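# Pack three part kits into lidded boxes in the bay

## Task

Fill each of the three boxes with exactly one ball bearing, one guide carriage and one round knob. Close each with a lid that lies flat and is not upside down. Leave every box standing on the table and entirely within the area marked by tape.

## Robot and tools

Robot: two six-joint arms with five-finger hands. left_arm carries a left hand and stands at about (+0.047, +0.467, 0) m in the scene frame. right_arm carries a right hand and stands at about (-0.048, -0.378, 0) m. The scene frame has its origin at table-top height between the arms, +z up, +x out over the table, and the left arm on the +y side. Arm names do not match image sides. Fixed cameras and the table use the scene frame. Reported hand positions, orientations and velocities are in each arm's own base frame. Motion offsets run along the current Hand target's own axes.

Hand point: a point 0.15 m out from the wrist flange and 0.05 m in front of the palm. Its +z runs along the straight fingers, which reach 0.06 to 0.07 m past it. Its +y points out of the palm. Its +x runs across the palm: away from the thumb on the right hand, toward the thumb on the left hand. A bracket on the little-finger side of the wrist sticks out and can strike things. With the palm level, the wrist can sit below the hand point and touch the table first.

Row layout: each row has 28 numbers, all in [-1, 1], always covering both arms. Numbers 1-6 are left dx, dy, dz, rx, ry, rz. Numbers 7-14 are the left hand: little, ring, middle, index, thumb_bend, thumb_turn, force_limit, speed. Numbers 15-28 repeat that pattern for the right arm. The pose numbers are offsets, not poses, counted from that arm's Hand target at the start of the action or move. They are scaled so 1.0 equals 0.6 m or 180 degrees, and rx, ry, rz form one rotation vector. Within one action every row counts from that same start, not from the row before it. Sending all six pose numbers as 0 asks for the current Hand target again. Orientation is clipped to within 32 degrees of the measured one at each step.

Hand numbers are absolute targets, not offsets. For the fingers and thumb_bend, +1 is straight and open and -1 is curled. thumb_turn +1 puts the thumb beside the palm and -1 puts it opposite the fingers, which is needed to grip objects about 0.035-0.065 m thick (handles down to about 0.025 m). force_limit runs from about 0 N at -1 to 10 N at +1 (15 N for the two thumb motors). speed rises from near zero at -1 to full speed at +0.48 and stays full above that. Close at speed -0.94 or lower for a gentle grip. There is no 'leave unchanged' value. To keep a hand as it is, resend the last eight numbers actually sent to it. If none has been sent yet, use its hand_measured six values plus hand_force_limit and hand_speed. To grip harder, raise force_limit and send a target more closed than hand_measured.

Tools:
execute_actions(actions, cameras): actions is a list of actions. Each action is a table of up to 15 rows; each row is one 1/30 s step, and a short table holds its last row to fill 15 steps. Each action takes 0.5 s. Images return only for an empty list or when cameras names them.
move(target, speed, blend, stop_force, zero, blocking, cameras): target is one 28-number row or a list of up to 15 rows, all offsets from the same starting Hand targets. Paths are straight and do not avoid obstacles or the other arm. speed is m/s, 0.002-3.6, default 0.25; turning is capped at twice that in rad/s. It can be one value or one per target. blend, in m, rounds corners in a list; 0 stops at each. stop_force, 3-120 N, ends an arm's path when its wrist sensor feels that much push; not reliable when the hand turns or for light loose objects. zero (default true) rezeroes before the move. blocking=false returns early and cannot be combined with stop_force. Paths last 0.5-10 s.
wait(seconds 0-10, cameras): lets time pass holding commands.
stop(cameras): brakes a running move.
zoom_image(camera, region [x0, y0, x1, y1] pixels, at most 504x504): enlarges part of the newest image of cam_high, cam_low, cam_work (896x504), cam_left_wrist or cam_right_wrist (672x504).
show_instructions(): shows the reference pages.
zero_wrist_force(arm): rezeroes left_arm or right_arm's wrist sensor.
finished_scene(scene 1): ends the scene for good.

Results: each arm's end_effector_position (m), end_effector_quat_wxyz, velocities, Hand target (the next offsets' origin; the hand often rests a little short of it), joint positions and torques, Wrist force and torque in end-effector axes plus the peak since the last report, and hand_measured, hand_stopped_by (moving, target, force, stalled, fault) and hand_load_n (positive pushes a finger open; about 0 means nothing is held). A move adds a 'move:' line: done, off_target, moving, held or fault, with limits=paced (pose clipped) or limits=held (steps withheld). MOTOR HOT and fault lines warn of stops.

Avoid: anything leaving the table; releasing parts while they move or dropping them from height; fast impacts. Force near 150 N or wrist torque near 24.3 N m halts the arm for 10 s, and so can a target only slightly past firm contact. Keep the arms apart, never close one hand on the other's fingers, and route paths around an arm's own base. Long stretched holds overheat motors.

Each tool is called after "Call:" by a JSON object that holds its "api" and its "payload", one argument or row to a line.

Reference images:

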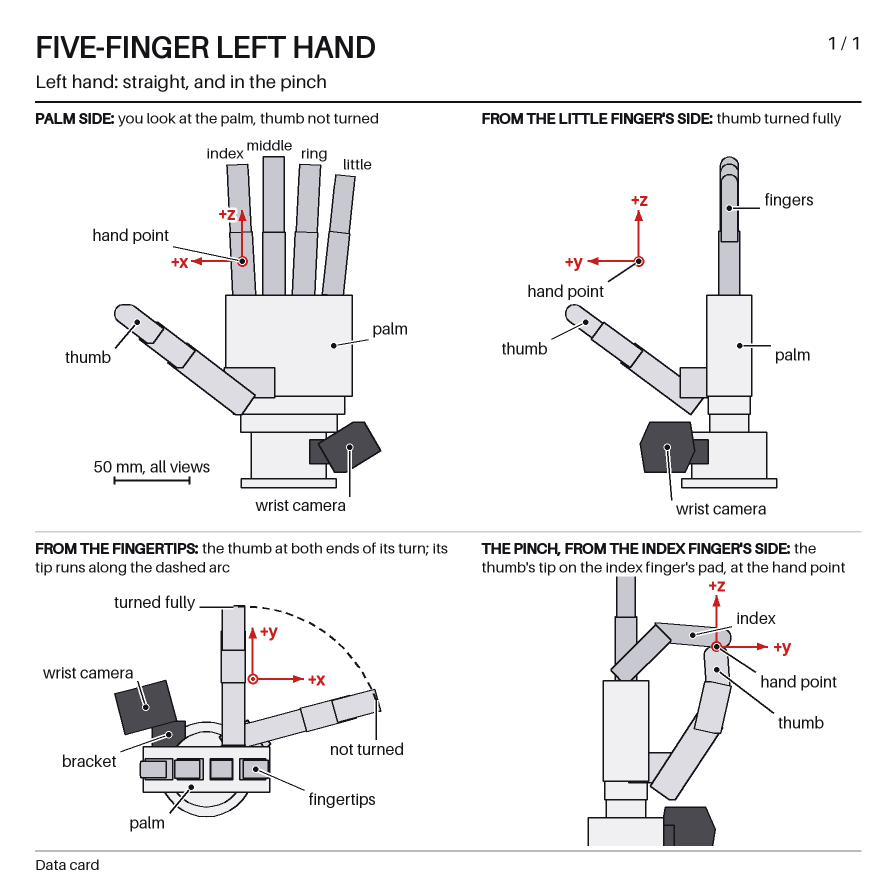

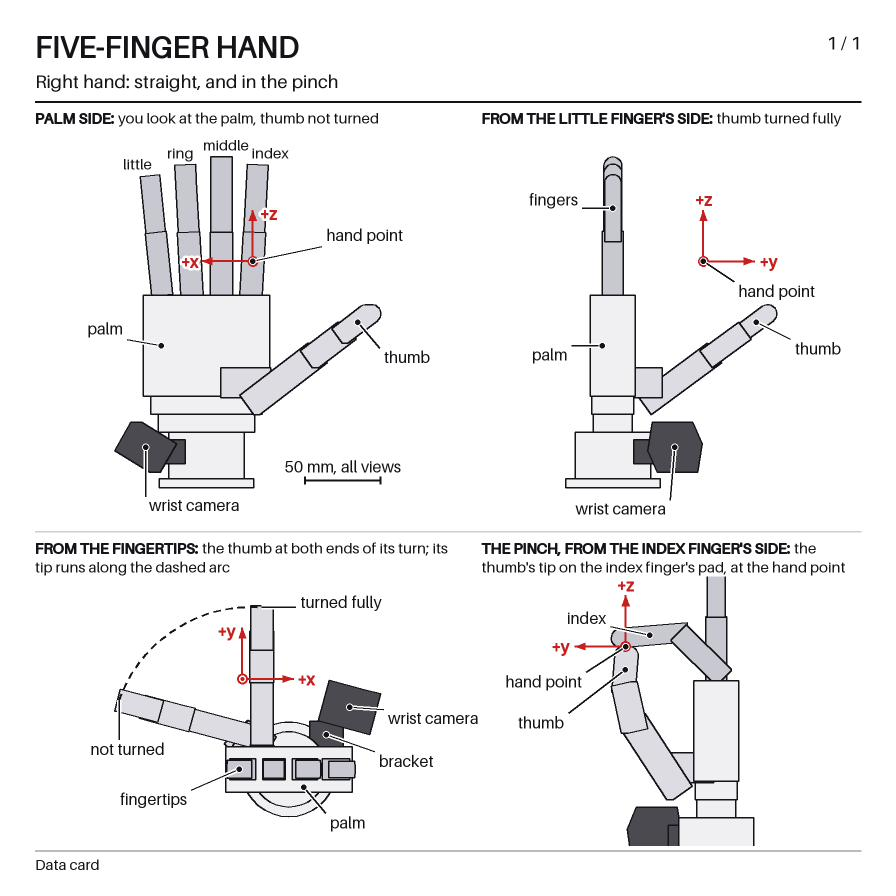

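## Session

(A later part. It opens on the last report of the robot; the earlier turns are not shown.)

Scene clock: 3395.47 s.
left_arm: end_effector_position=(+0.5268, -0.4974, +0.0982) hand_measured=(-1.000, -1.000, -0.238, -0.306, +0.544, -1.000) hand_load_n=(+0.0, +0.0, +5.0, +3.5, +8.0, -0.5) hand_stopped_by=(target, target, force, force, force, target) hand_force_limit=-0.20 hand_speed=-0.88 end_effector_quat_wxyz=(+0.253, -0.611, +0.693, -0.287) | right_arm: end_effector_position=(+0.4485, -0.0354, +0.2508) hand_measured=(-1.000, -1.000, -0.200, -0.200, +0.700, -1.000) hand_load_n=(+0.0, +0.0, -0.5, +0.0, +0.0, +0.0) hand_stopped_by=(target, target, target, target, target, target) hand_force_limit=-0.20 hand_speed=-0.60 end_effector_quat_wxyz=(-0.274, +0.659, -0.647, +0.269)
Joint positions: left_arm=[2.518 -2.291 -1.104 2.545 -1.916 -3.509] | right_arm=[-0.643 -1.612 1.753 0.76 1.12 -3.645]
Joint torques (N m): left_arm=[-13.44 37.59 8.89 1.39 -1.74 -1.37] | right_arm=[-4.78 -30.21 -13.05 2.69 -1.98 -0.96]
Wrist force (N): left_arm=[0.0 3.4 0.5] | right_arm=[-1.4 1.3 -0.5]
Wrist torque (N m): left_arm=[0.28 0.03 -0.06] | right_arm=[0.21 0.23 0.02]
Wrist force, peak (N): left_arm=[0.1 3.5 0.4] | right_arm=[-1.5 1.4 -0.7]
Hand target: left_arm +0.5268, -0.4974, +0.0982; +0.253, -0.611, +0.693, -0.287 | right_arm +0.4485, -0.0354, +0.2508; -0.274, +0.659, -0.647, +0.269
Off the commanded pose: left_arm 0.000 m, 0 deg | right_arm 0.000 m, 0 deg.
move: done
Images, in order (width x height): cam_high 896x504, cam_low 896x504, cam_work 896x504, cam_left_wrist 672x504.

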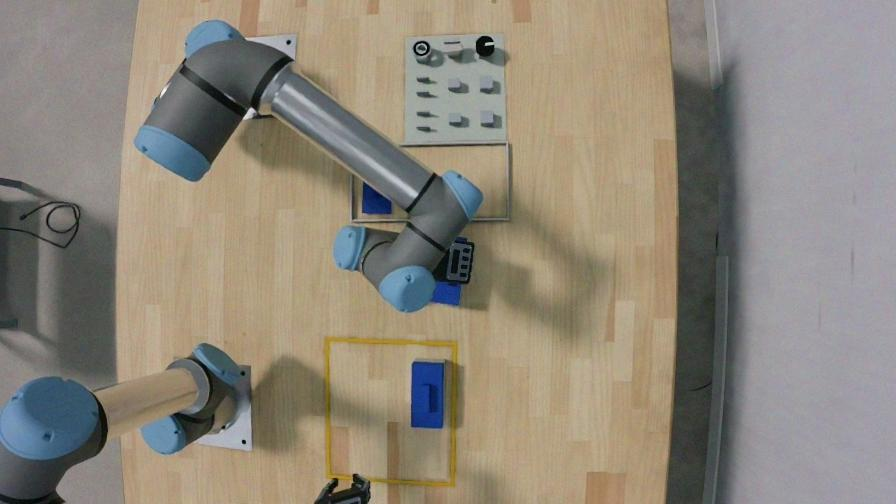

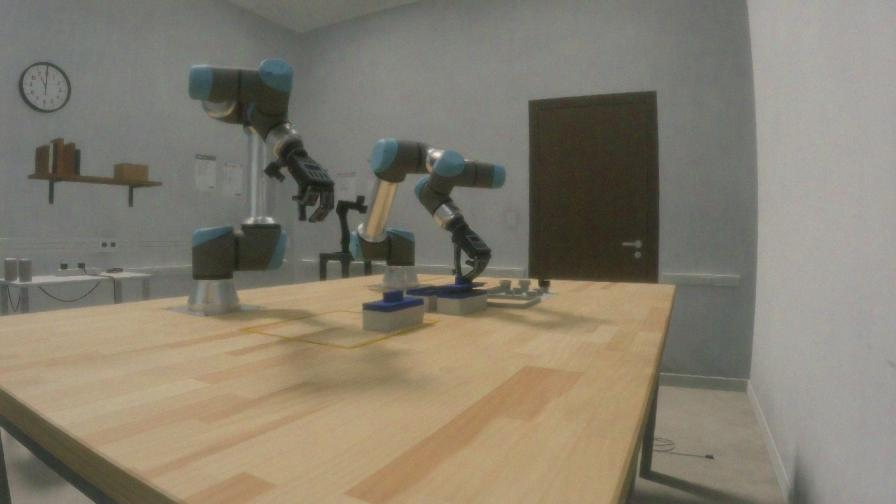

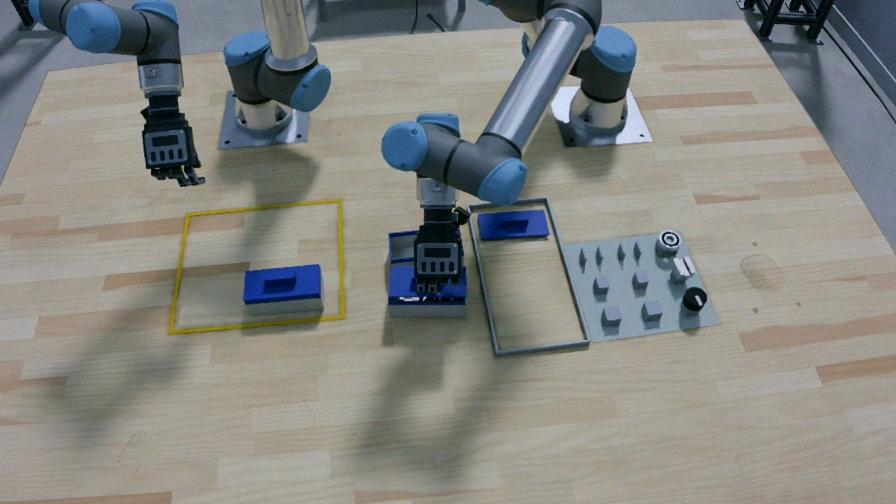

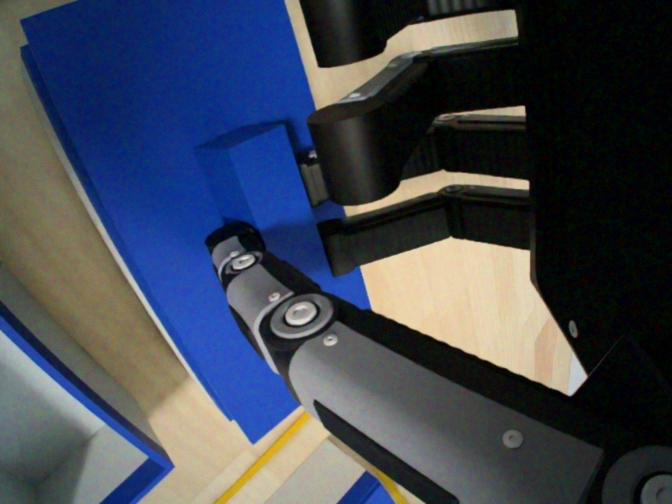

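Call:
{"api": "move", "payload": {
  "target": [0.0015,0.0159,0.0150,0,0,0,-1,-1,-0.6,-0.6,0.44,-1,-0.2,-0.88,0,0,0,0,0,0,-1,-1,-0.2,-0.2,0.7,-1,-0.2,-0.6],
  "speed": 0.05,
  "stop_force": 3,
  "cameras": ["cam_high","cam_left_wrist","cam_low","cam_work"]
}}

Call:
{"api": "zoom_image", "payload": {
  "camera": "cam_low",
  "region": [420, 260, 500, 320]
}}

Call:
{"api": "zoom_image", "payload": {
  "camera": "cam_work",
  "region": [380, 250, 480, 330]
}}

Scene clock: 3416.70 s.
left_arm: end_effector_position=(+0.5263, -0.4982, +0.0851) hand_measured=(-1.000, -1.000, -0.238, -0.306, +0.544, -1.000) hand_load_n=(+0.0, +0.0, +5.5, +3.0, +8.5, -0.5) hand_stopped_by=(target, target, force, force, force, target) hand_force_limit=-0.20 hand_speed=-0.88 end_effector_quat_wxyz=(+0.253, -0.611, +0.693, -0.287) | right_arm: end_effector_position=(+0.4485, -0.0354, +0.2508) hand_measured=(-1.000, -1.000, -0.200, -0.200, +0.700, -1.000) hand_load_n=(+0.0, +0.0, +0.0, +0.0, +0.0, +0.0) hand_stopped_by=(target, target, target, target, target, target) hand_force_limit=-0.20 hand_speed=-0.60 end_effector_quat_wxyz=(-0.274, +0.659, -0.647, +0.269)
Joint positions: left_arm=[2.516 -2.301 -1.121 2.572 -1.917 -3.51] | right_arm=[-0.643 -1.612 1.753 0.76 1.12 -3.645]
Joint torques (N m): left_arm=[-14.12 39.04 7.7 1.06 -1.77 -1.38] | right_arm=[-4.02 -30.01 -13.68 2.79 -1.87 -0.82]
Wrist force (N): left_arm=[0.0 3.0 0.3] | right_arm=[-1.3 1.4 -0.9]
Wrist torque (N m): left_arm=[0.25 0.02 -0.04] | right_arm=[0.26 0.22 0.03]
Wrist force, peak (N): left_arm=[0.3 3.5 0.3] | right_arm=[-1.5 1.5 -0.7]
Hand target: left_arm +0.5263, -0.4982, +0.0851; +0.253, -0.611, +0.693, -0.287 | right_arm +0.4485, -0.0354, +0.2508; -0.274, +0.659, -0.647, +0.269
Off the commanded pose: left_arm 0.000 m, 0 deg | right_arm 0.000 m, 0 deg.
move: done
Images, in order (width x height): cam_high 896x504, cam_low 896x504, cam_work 896x504, cam_left_wrist 672x504.

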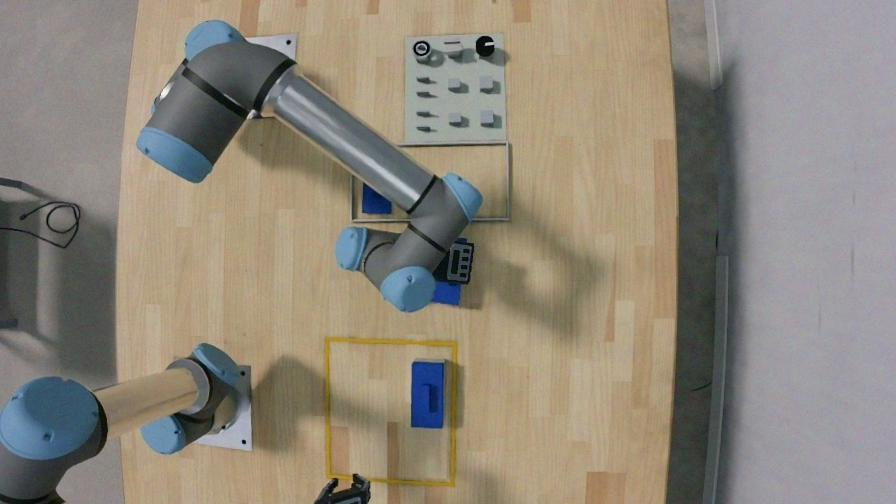

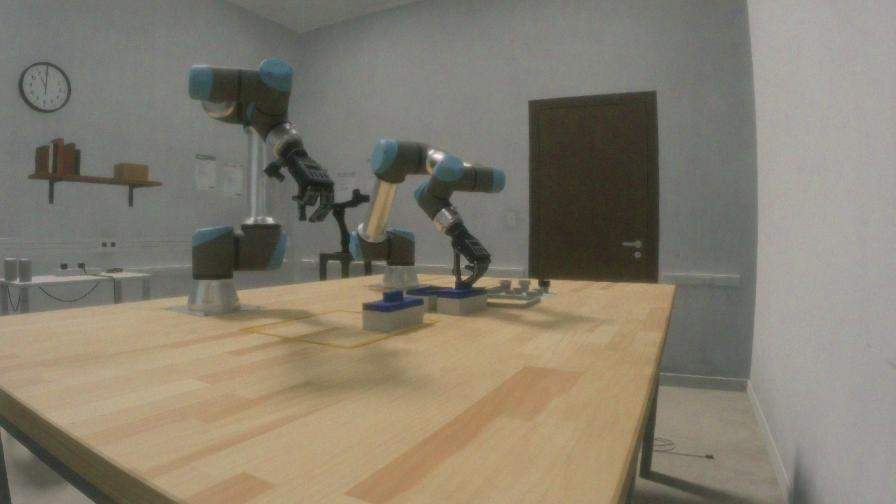

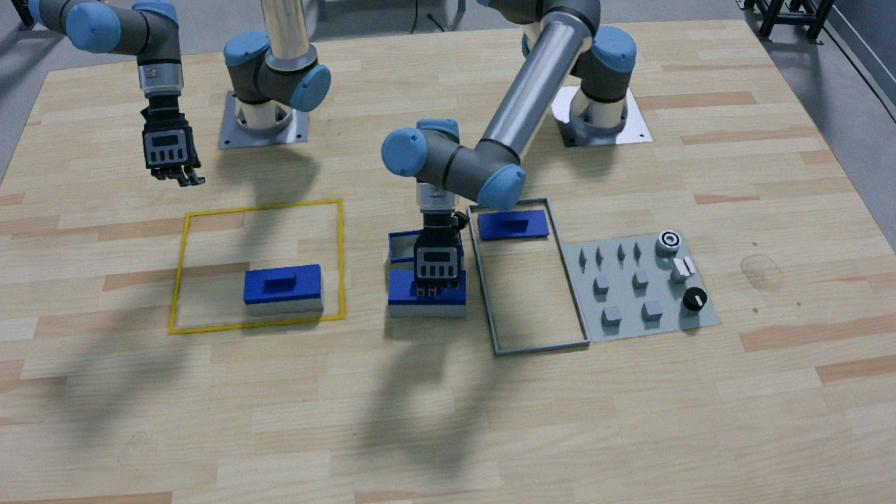

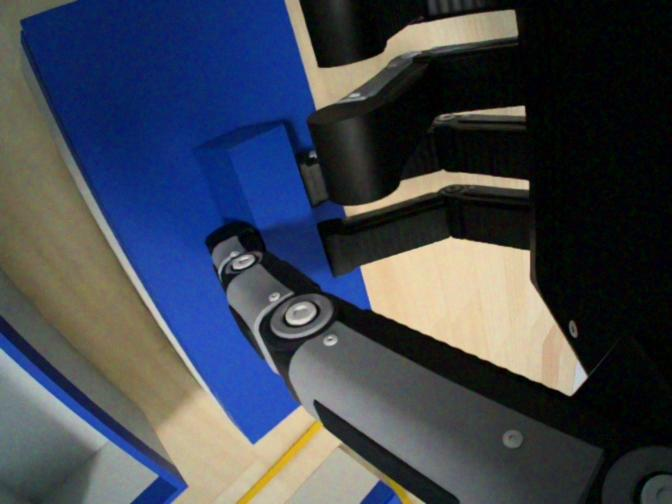

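Scaled by 6.300 from the camera's 896x504 image, which has a finer 1280x720 frame.

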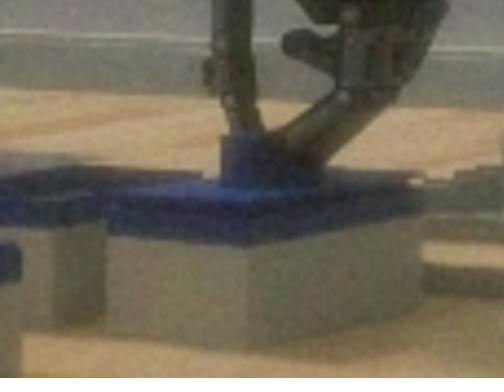

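Scaled by 5.040 from the camera's 896x504 image, which has a finer 1280x720 frame.

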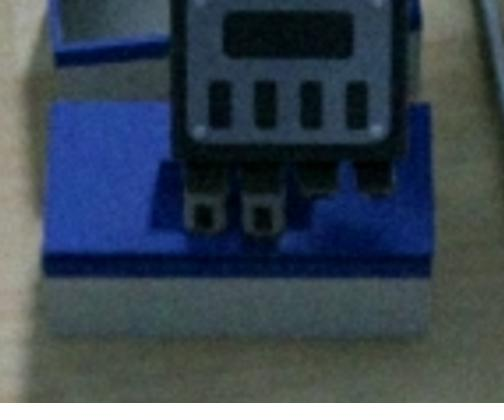

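Call:
{"api": "move", "payload": {
  "target": [0,0.0090,0.0090,0,0,0,-1,-1,-0.6,-0.6,0.44,-1,-0.2,-0.88,0,0,0,0,0,0,-1,-1,-0.2,-0.2,0.7,-1,-0.2,-0.6],
  "speed": 0.02,
  "stop_force": 3,
  "cameras": ["cam_high","cam_left_wrist","cam_low","cam_work"]
}}

Call:
{"api": "zoom_image", "payload": {
  "camera": "cam_low",
  "region": [420, 260, 500, 320]
}}

Call:
{"api": "zoom_image", "payload": {
  "camera": "cam_work",
  "region": [380, 250, 480, 330]
}}

Scene clock: 3426.67 s.
left_arm: end_effector_position=(+0.5263, -0.4982, +0.0815) hand_measured=(-1.000, -1.000, -0.238, -0.306, +0.544, -1.000) hand_load_n=(+0.0, +0.0, +5.0, +3.0, +8.0, -0.5) hand_stopped_by=(target, target, force, force, force, target) hand_force_limit=-0.20 hand_speed=-0.88 end_effector_quat_wxyz=(+0.253, -0.611, +0.693, -0.287) | right_arm: end_effector_position=(+0.4485, -0.0354, +0.2508) hand_measured=(-1.000, -1.000, -0.200, -0.200, +0.700, -1.000) hand_load_n=(+0.0, +0.0, +0.0, +0.0, +0.0, +0.0) hand_stopped_by=(target, target, target, target, target, target) hand_force_limit=-0.20 hand_speed=-0.60 end_effector_quat_wxyz=(-0.274, +0.659, -0.647, +0.269)
Joint positions: left_arm=[2.516 -2.304 -1.126 2.58 -1.917 -3.511] | right_arm=[-0.643 -1.612 1.753 0.76 1.12 -3.645]
Joint torques (N m): left_arm=[-13.49 66.12 29.72 -2.64 1.18 0.12] | right_arm=[-4.6 -29.74 -13.65 2.66 -1.92 -0.75]
Wrist force (N): left_arm=[0.0 3.1 0.2] | right_arm=[-1.2 1.3 -0.6]
Wrist torque (N m): left_arm=[0.27 0.03 -0.05] | right_arm=[0.23 0.20 0.03]
Wrist force, peak (N): left_arm=[-0.3 -7.5 -5.6] | right_arm=[-1.5 1.5 -0.6]
Hand target: left_arm +0.5263, -0.4982, +0.0815; +0.253, -0.611, +0.693, -0.287 (not the last commanded pose) | right_arm +0.4485, -0.0354, +0.2508; -0.274, +0.659, -0.647, +0.269
Off the commanded pose: left_arm 0.004 m, 0 deg | right_arm 0.000 m, 0 deg.
move: contact (left_arm)
Images, in order (width x height): cam_high 896x504, cam_low 896x504, cam_work 896x504, cam_left_wrist 672x504.

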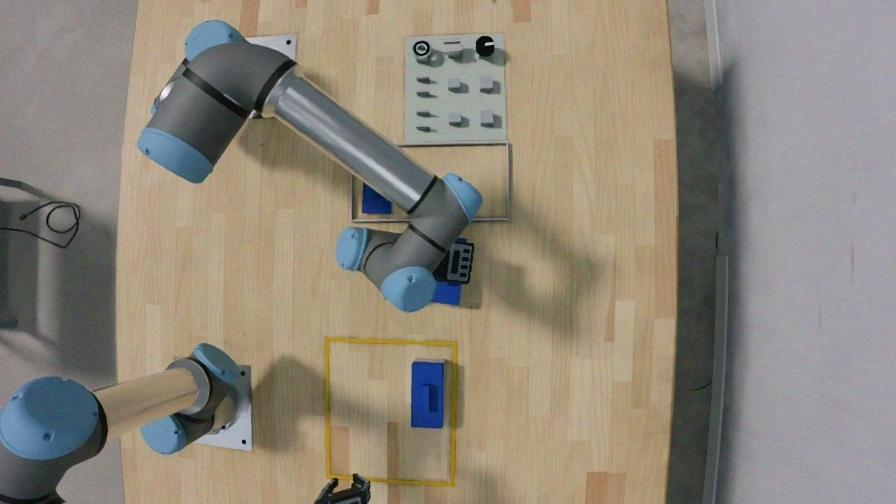

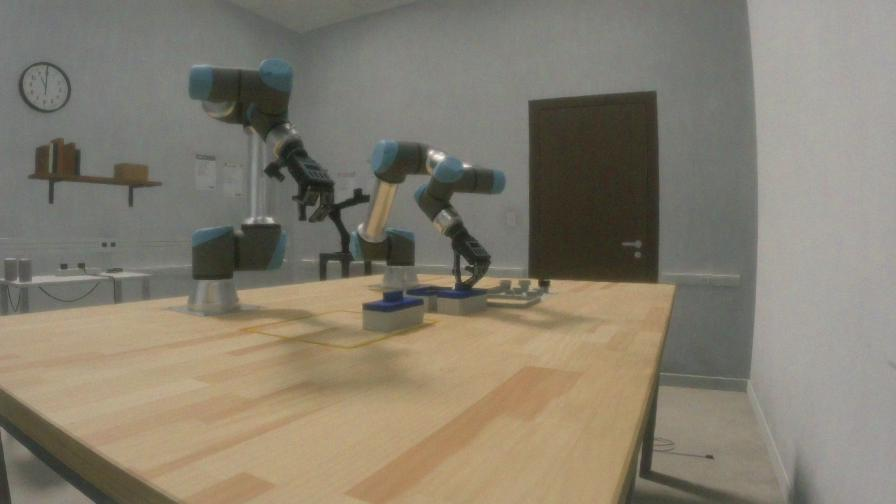

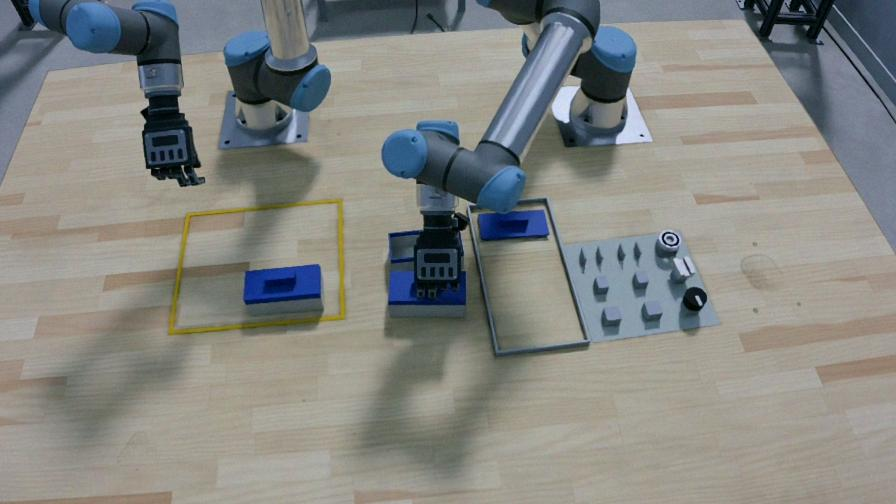

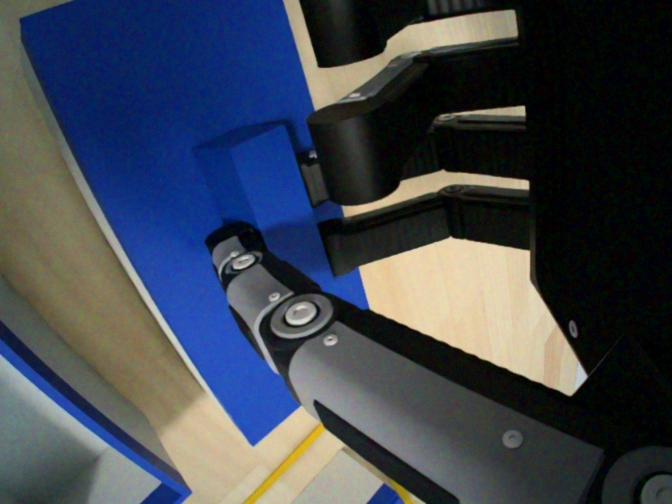

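Scaled by 6.300 from the camera's 896x504 image, which has a finer 1280x720 frame.

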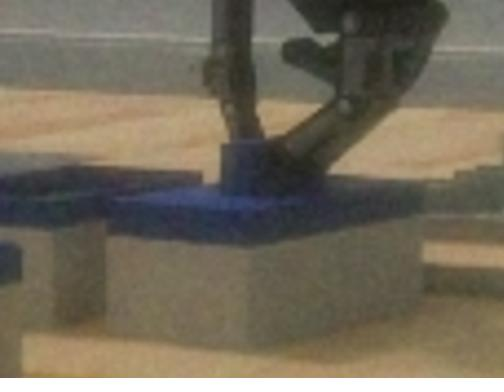

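Scaled by 5.040 from the camera's 896x504 image, which has a finer 1280x720 frame.

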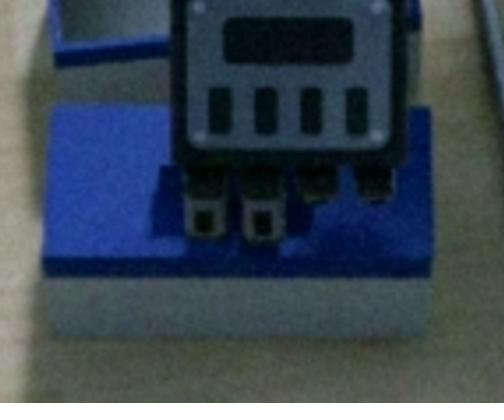

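Call:
{"api": "move", "payload": {
  "target": [
    [0,0,0,0,0,0,-1,-1,-0.2,-0.2,0.7,-1,-0.2,-0.6,0,0,0,0,0,0,-1,-1,-0.2,-0.2,0.7,-1,-0.2,-0.6],
    [0,-0.1414,-0.1414,0,0,0,-1,-1,-0.2,-0.2,0.7,-1,-0.2,-0.6,0,0,0,0,0,0,-1,-1,-0.2,-0.2,0.7,-1,-0.2,-0.6],
    [-0.9018,-0.0653,-0.0962,0.1485,0.3088,0.3525,1,1,0.6,0.6,0.4,-1,0,0,0,0,0,0,0,0,-1,-1,-0.2,-0.2,0.7,-1,-0.2,-0.6],
    [-0.9018,0.0231,-0.0078,0.1485,0.3088,0.3525,1,1,0.6,0.6,0.4,-1,0,0,-0.69,-0.149,0.2688,0,0.0283,0.0283,-1,-1,-0.14,-0.14,0.6,-1,0,0]
  ],
  "speed": [0.05,0.2,0.5,0.4],
  "cameras": ["cam_high","cam_left_wrist","cam_low","cam_work","cam_right_wrist"]
}}

Call:
{"api": "zoom_image", "payload": {
  "camera": "cam_high",
  "region": [400, 20, 520, 110]
}}

Call:
{"api": "zoom_image", "payload": {
  "camera": "cam_left_wrist",
  "region": [130, 60, 470, 380]
}}

Scene clock: 3490.70 s.
left_arm: end_effector_position=(+0.5808, +0.0403, +0.0749) hand_measured=(+1.000, +1.000, +0.600, +0.600, +0.400, -1.000) hand_load_n=(+0.0, +0.0, +0.0, +0.0, +0.0, +0.0) hand_stopped_by=(target, target, target, target, target, target) hand_force_limit=0.00 hand_speed=0.00 end_effector_quat_wxyz=(+0.150, +0.088, +0.852, -0.493) | right_arm: end_effector_position=(+0.6178, +0.3820, +0.2003) hand_measured=(-1.000, -1.000, -0.140, -0.140, +0.600, -1.000) hand_load_n=(+0.0, +0.5, +0.0, +0.0, +0.0, +0.0) hand_stopped_by=(target, target, target, target, target, target) hand_force_limit=0.00 hand_speed=0.00 end_effector_quat_wxyz=(+0.257, -0.617, +0.687, -0.285)
Joint positions: left_arm=[3.76 -2.494 -1.268 1.531 -0.636 -0.404] | right_arm=[0.428 -0.876 0.887 0.847 1.94 -2.746]
Joint torques (N m): left_arm=[-15.07 38.49 3.83 -0.62 2.72 -1.62] | right_arm=[7 -34.72 -29.66 3.48 1.88 2.19]
Wrist force (N): left_arm=[0.4 2.7 -0.2] | right_arm=[-1.1 1.1 -0.7]
Wrist torque (N m): left_arm=[0.21 -0.01 -0.23] | right_arm=[0.19 0.20 -0.05]
Wrist force, peak (N): left_arm=[0.0 3.5 -0.9] | right_arm=[-2.8 1.6 -0.2]
Hand target: left_arm +0.5808, +0.0403, +0.0749; +0.150, +0.088, +0.852, -0.493 | right_arm +0.6178, +0.3820, +0.2003; +0.257, -0.617, +0.687, -0.285
Off the commanded pose: left_arm 0.000 m, 0 deg | right_arm 0.000 m, 0 deg.
move: done

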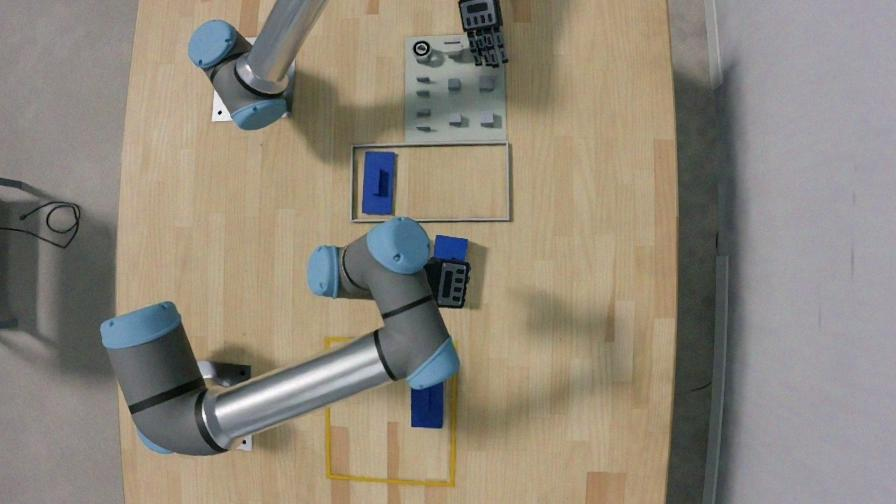

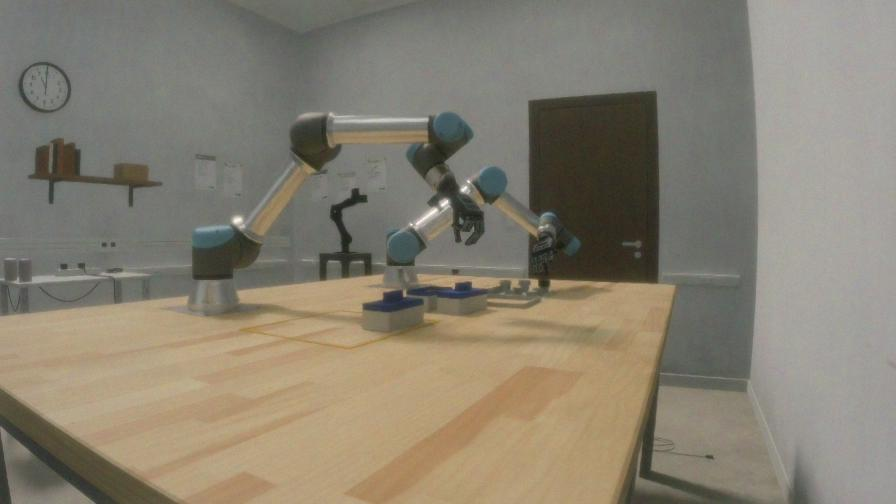

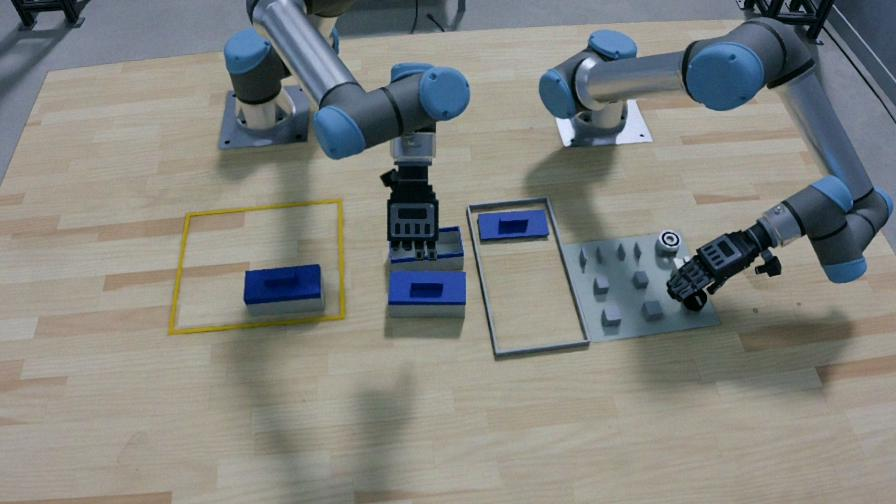

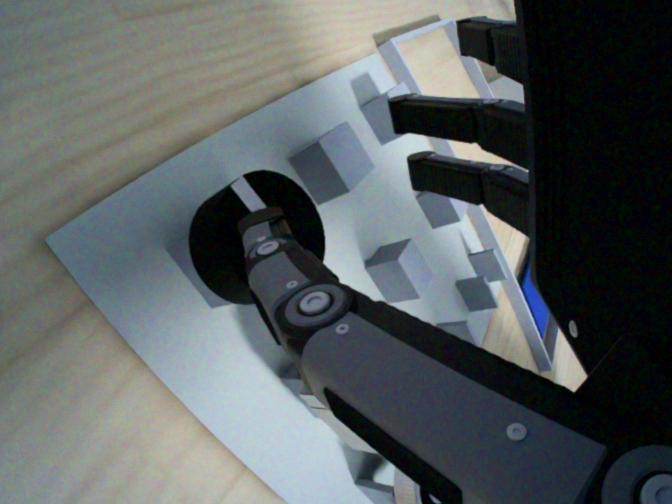

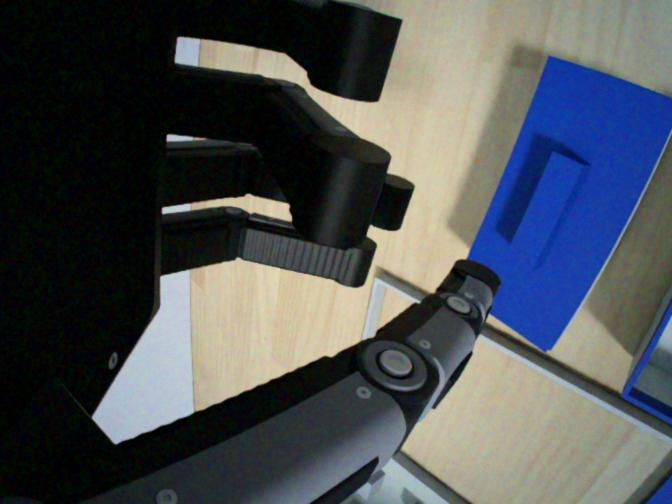

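Scaled by 4.200 from the camera's 896x504 image, which has a finer 1280x720 frame.

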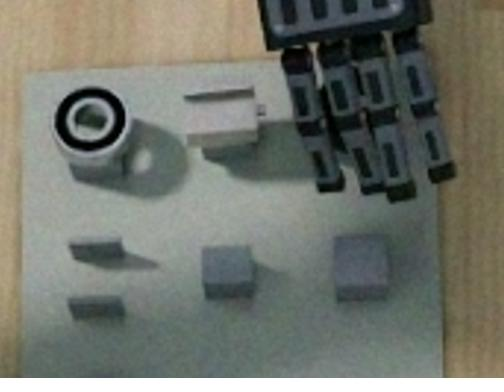

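Scaled by 1.482 from the camera's 672x504 image, which has a finer 960x720 frame.

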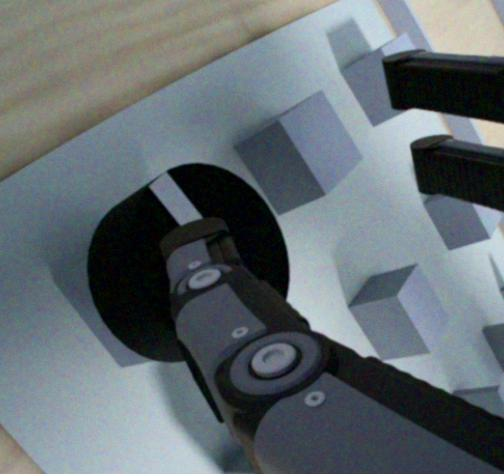

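Call:
{"api": "move", "payload": {
  "target": [0.0039,0.0250,-0.0004,0,0,0,1,1,0.6,0.6,0.4,-1,0,0,0.0003,0.1026,0.1047,0,0,0,-1,-1,-0.14,-0.14,0.6,-1,0,0],
  "speed": 0.12,
  "stop_force": 4,
  "cameras": ["cam_high","cam_left_wrist","cam_low","cam_work","cam_right_wrist"]
}}

Call:
{"api": "zoom_image", "payload": {
  "camera": "cam_low",
  "region": [400, 220, 500, 320]
}}

Call:
{"api": "zoom_image", "payload": {
  "camera": "cam_left_wrist",
  "region": [130, 60, 470, 380]
}}

Call:
{"api": "zoom_image", "payload": {
  "camera": "cam_work",
  "region": [380, 210, 500, 330]
}}

Scene clock: 3542.60 s.
left_arm: end_effector_position=(+0.5830, +0.0480, +0.0620) hand_measured=(+1.000, +1.000, +0.600, +0.600, +0.400, -1.000) hand_load_n=(+0.0, +0.0, +0.0, +0.0, +0.0, +0.0) hand_stopped_by=(target, target, target, target, target, target) hand_force_limit=0.00 hand_speed=0.00 end_effector_quat_wxyz=(+0.150, +0.088, +0.852, -0.493) | right_arm: end_effector_position=(+0.6188, +0.3817, +0.1124) hand_measured=(-1.000, -1.000, -0.140, -0.140, +0.600, -1.000) hand_load_n=(+0.5, +0.0, +0.0, +0.0, +0.0, +0.0) hand_stopped_by=(target, target, target, target, target, target) hand_force_limit=0.00 hand_speed=0.00 end_effector_quat_wxyz=(+0.257, -0.617, +0.687, -0.285)
Joint positions: left_arm=[3.768 -2.523 -1.251 1.534 -0.641 -0.393] | right_arm=[0.427 -0.846 1.062 0.642 1.939 -2.747]
Joint torques (N m): left_arm=[12.59 39.59 24.42 -0.54 -0.65 1.47] | right_arm=[-6.8 -34.74 -11.09 -1.61 -0.98 -2.08]
Wrist force (N): left_arm=[0.0 2.8 -0.3] | right_arm=[-1.3 1.5 -0.6]
Wrist torque (N m): left_arm=[0.22 0.03 -0.25] | right_arm=[0.24 0.22 0.00]
Wrist force, peak (N): left_arm=[0.3 2.9 -0.7] | right_arm=[-1.1 2.0 -0.1]
Hand target: left_arm +0.5830, +0.0480, +0.0620; +0.150, +0.088, +0.852, -0.493 | right_arm +0.6188, +0.3817, +0.1124; +0.257, -0.617, +0.687, -0.285
Off the commanded pose: left_arm 0.000 m, 0 deg | right_arm 0.000 m, 0 deg.
move: done

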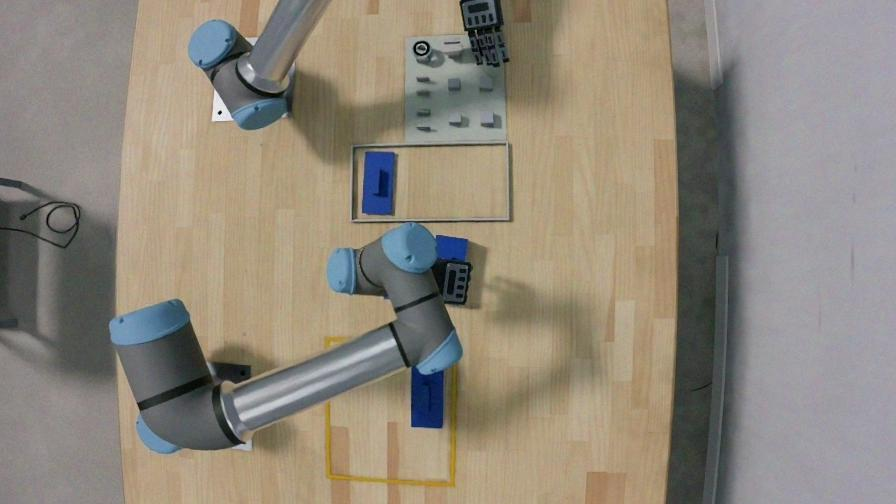

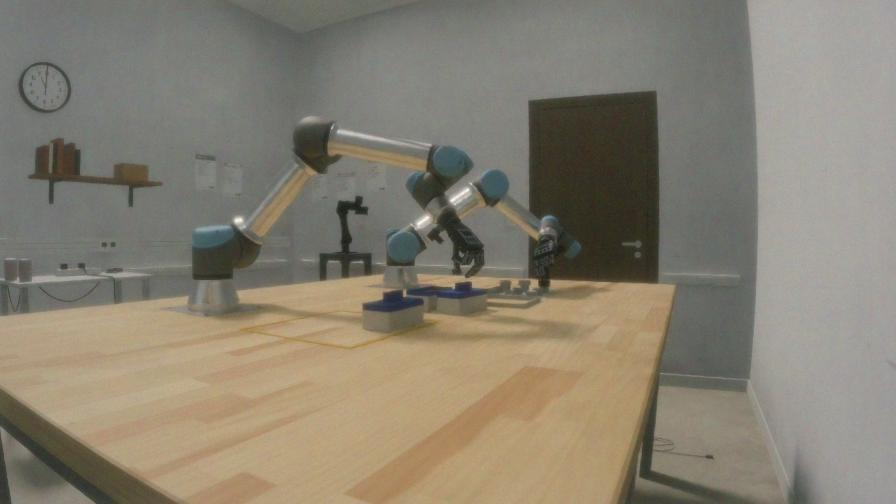

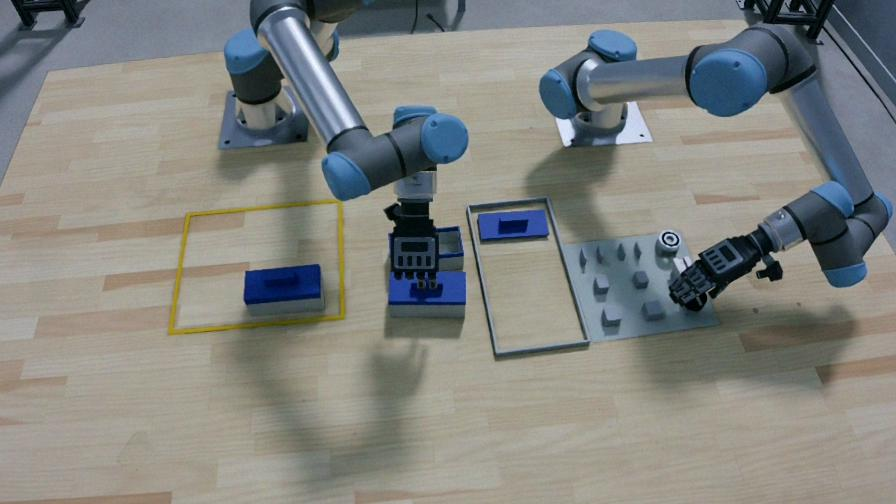

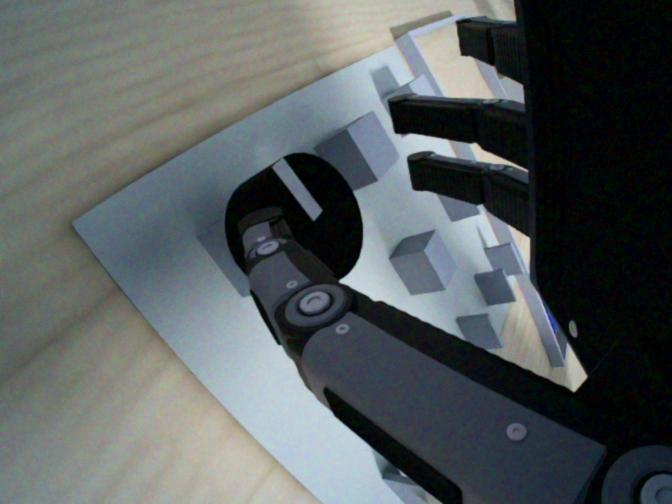

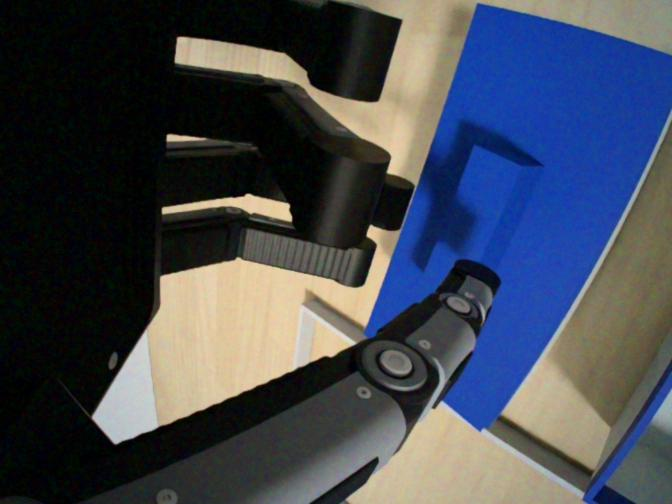

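Scaled by 5.040 from the camera's 896x504 image, which has a finer 1280x720 frame.

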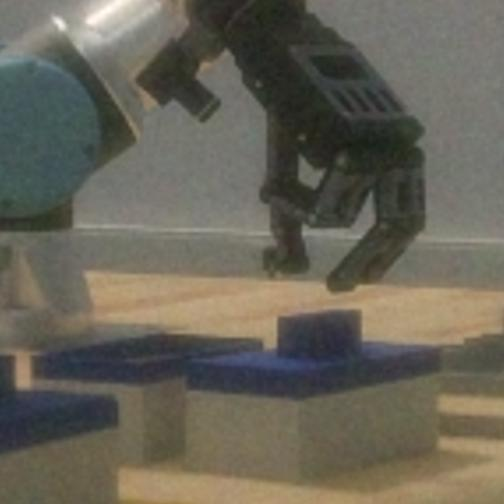

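Scaled by 1.482 from the camera's 672x504 image, which has a finer 960x720 frame.

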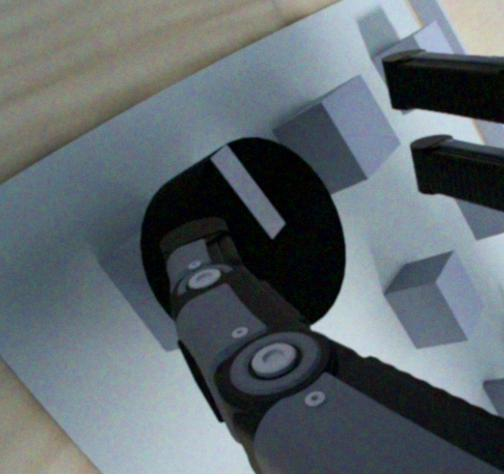

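Scaled by 4.200 from the camera's 896x504 image, which has a finer 1280x720 frame.

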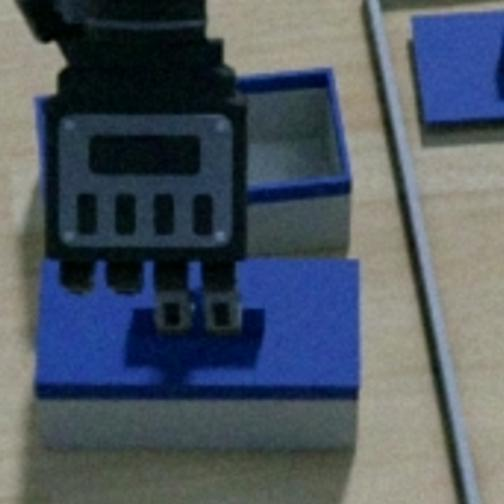

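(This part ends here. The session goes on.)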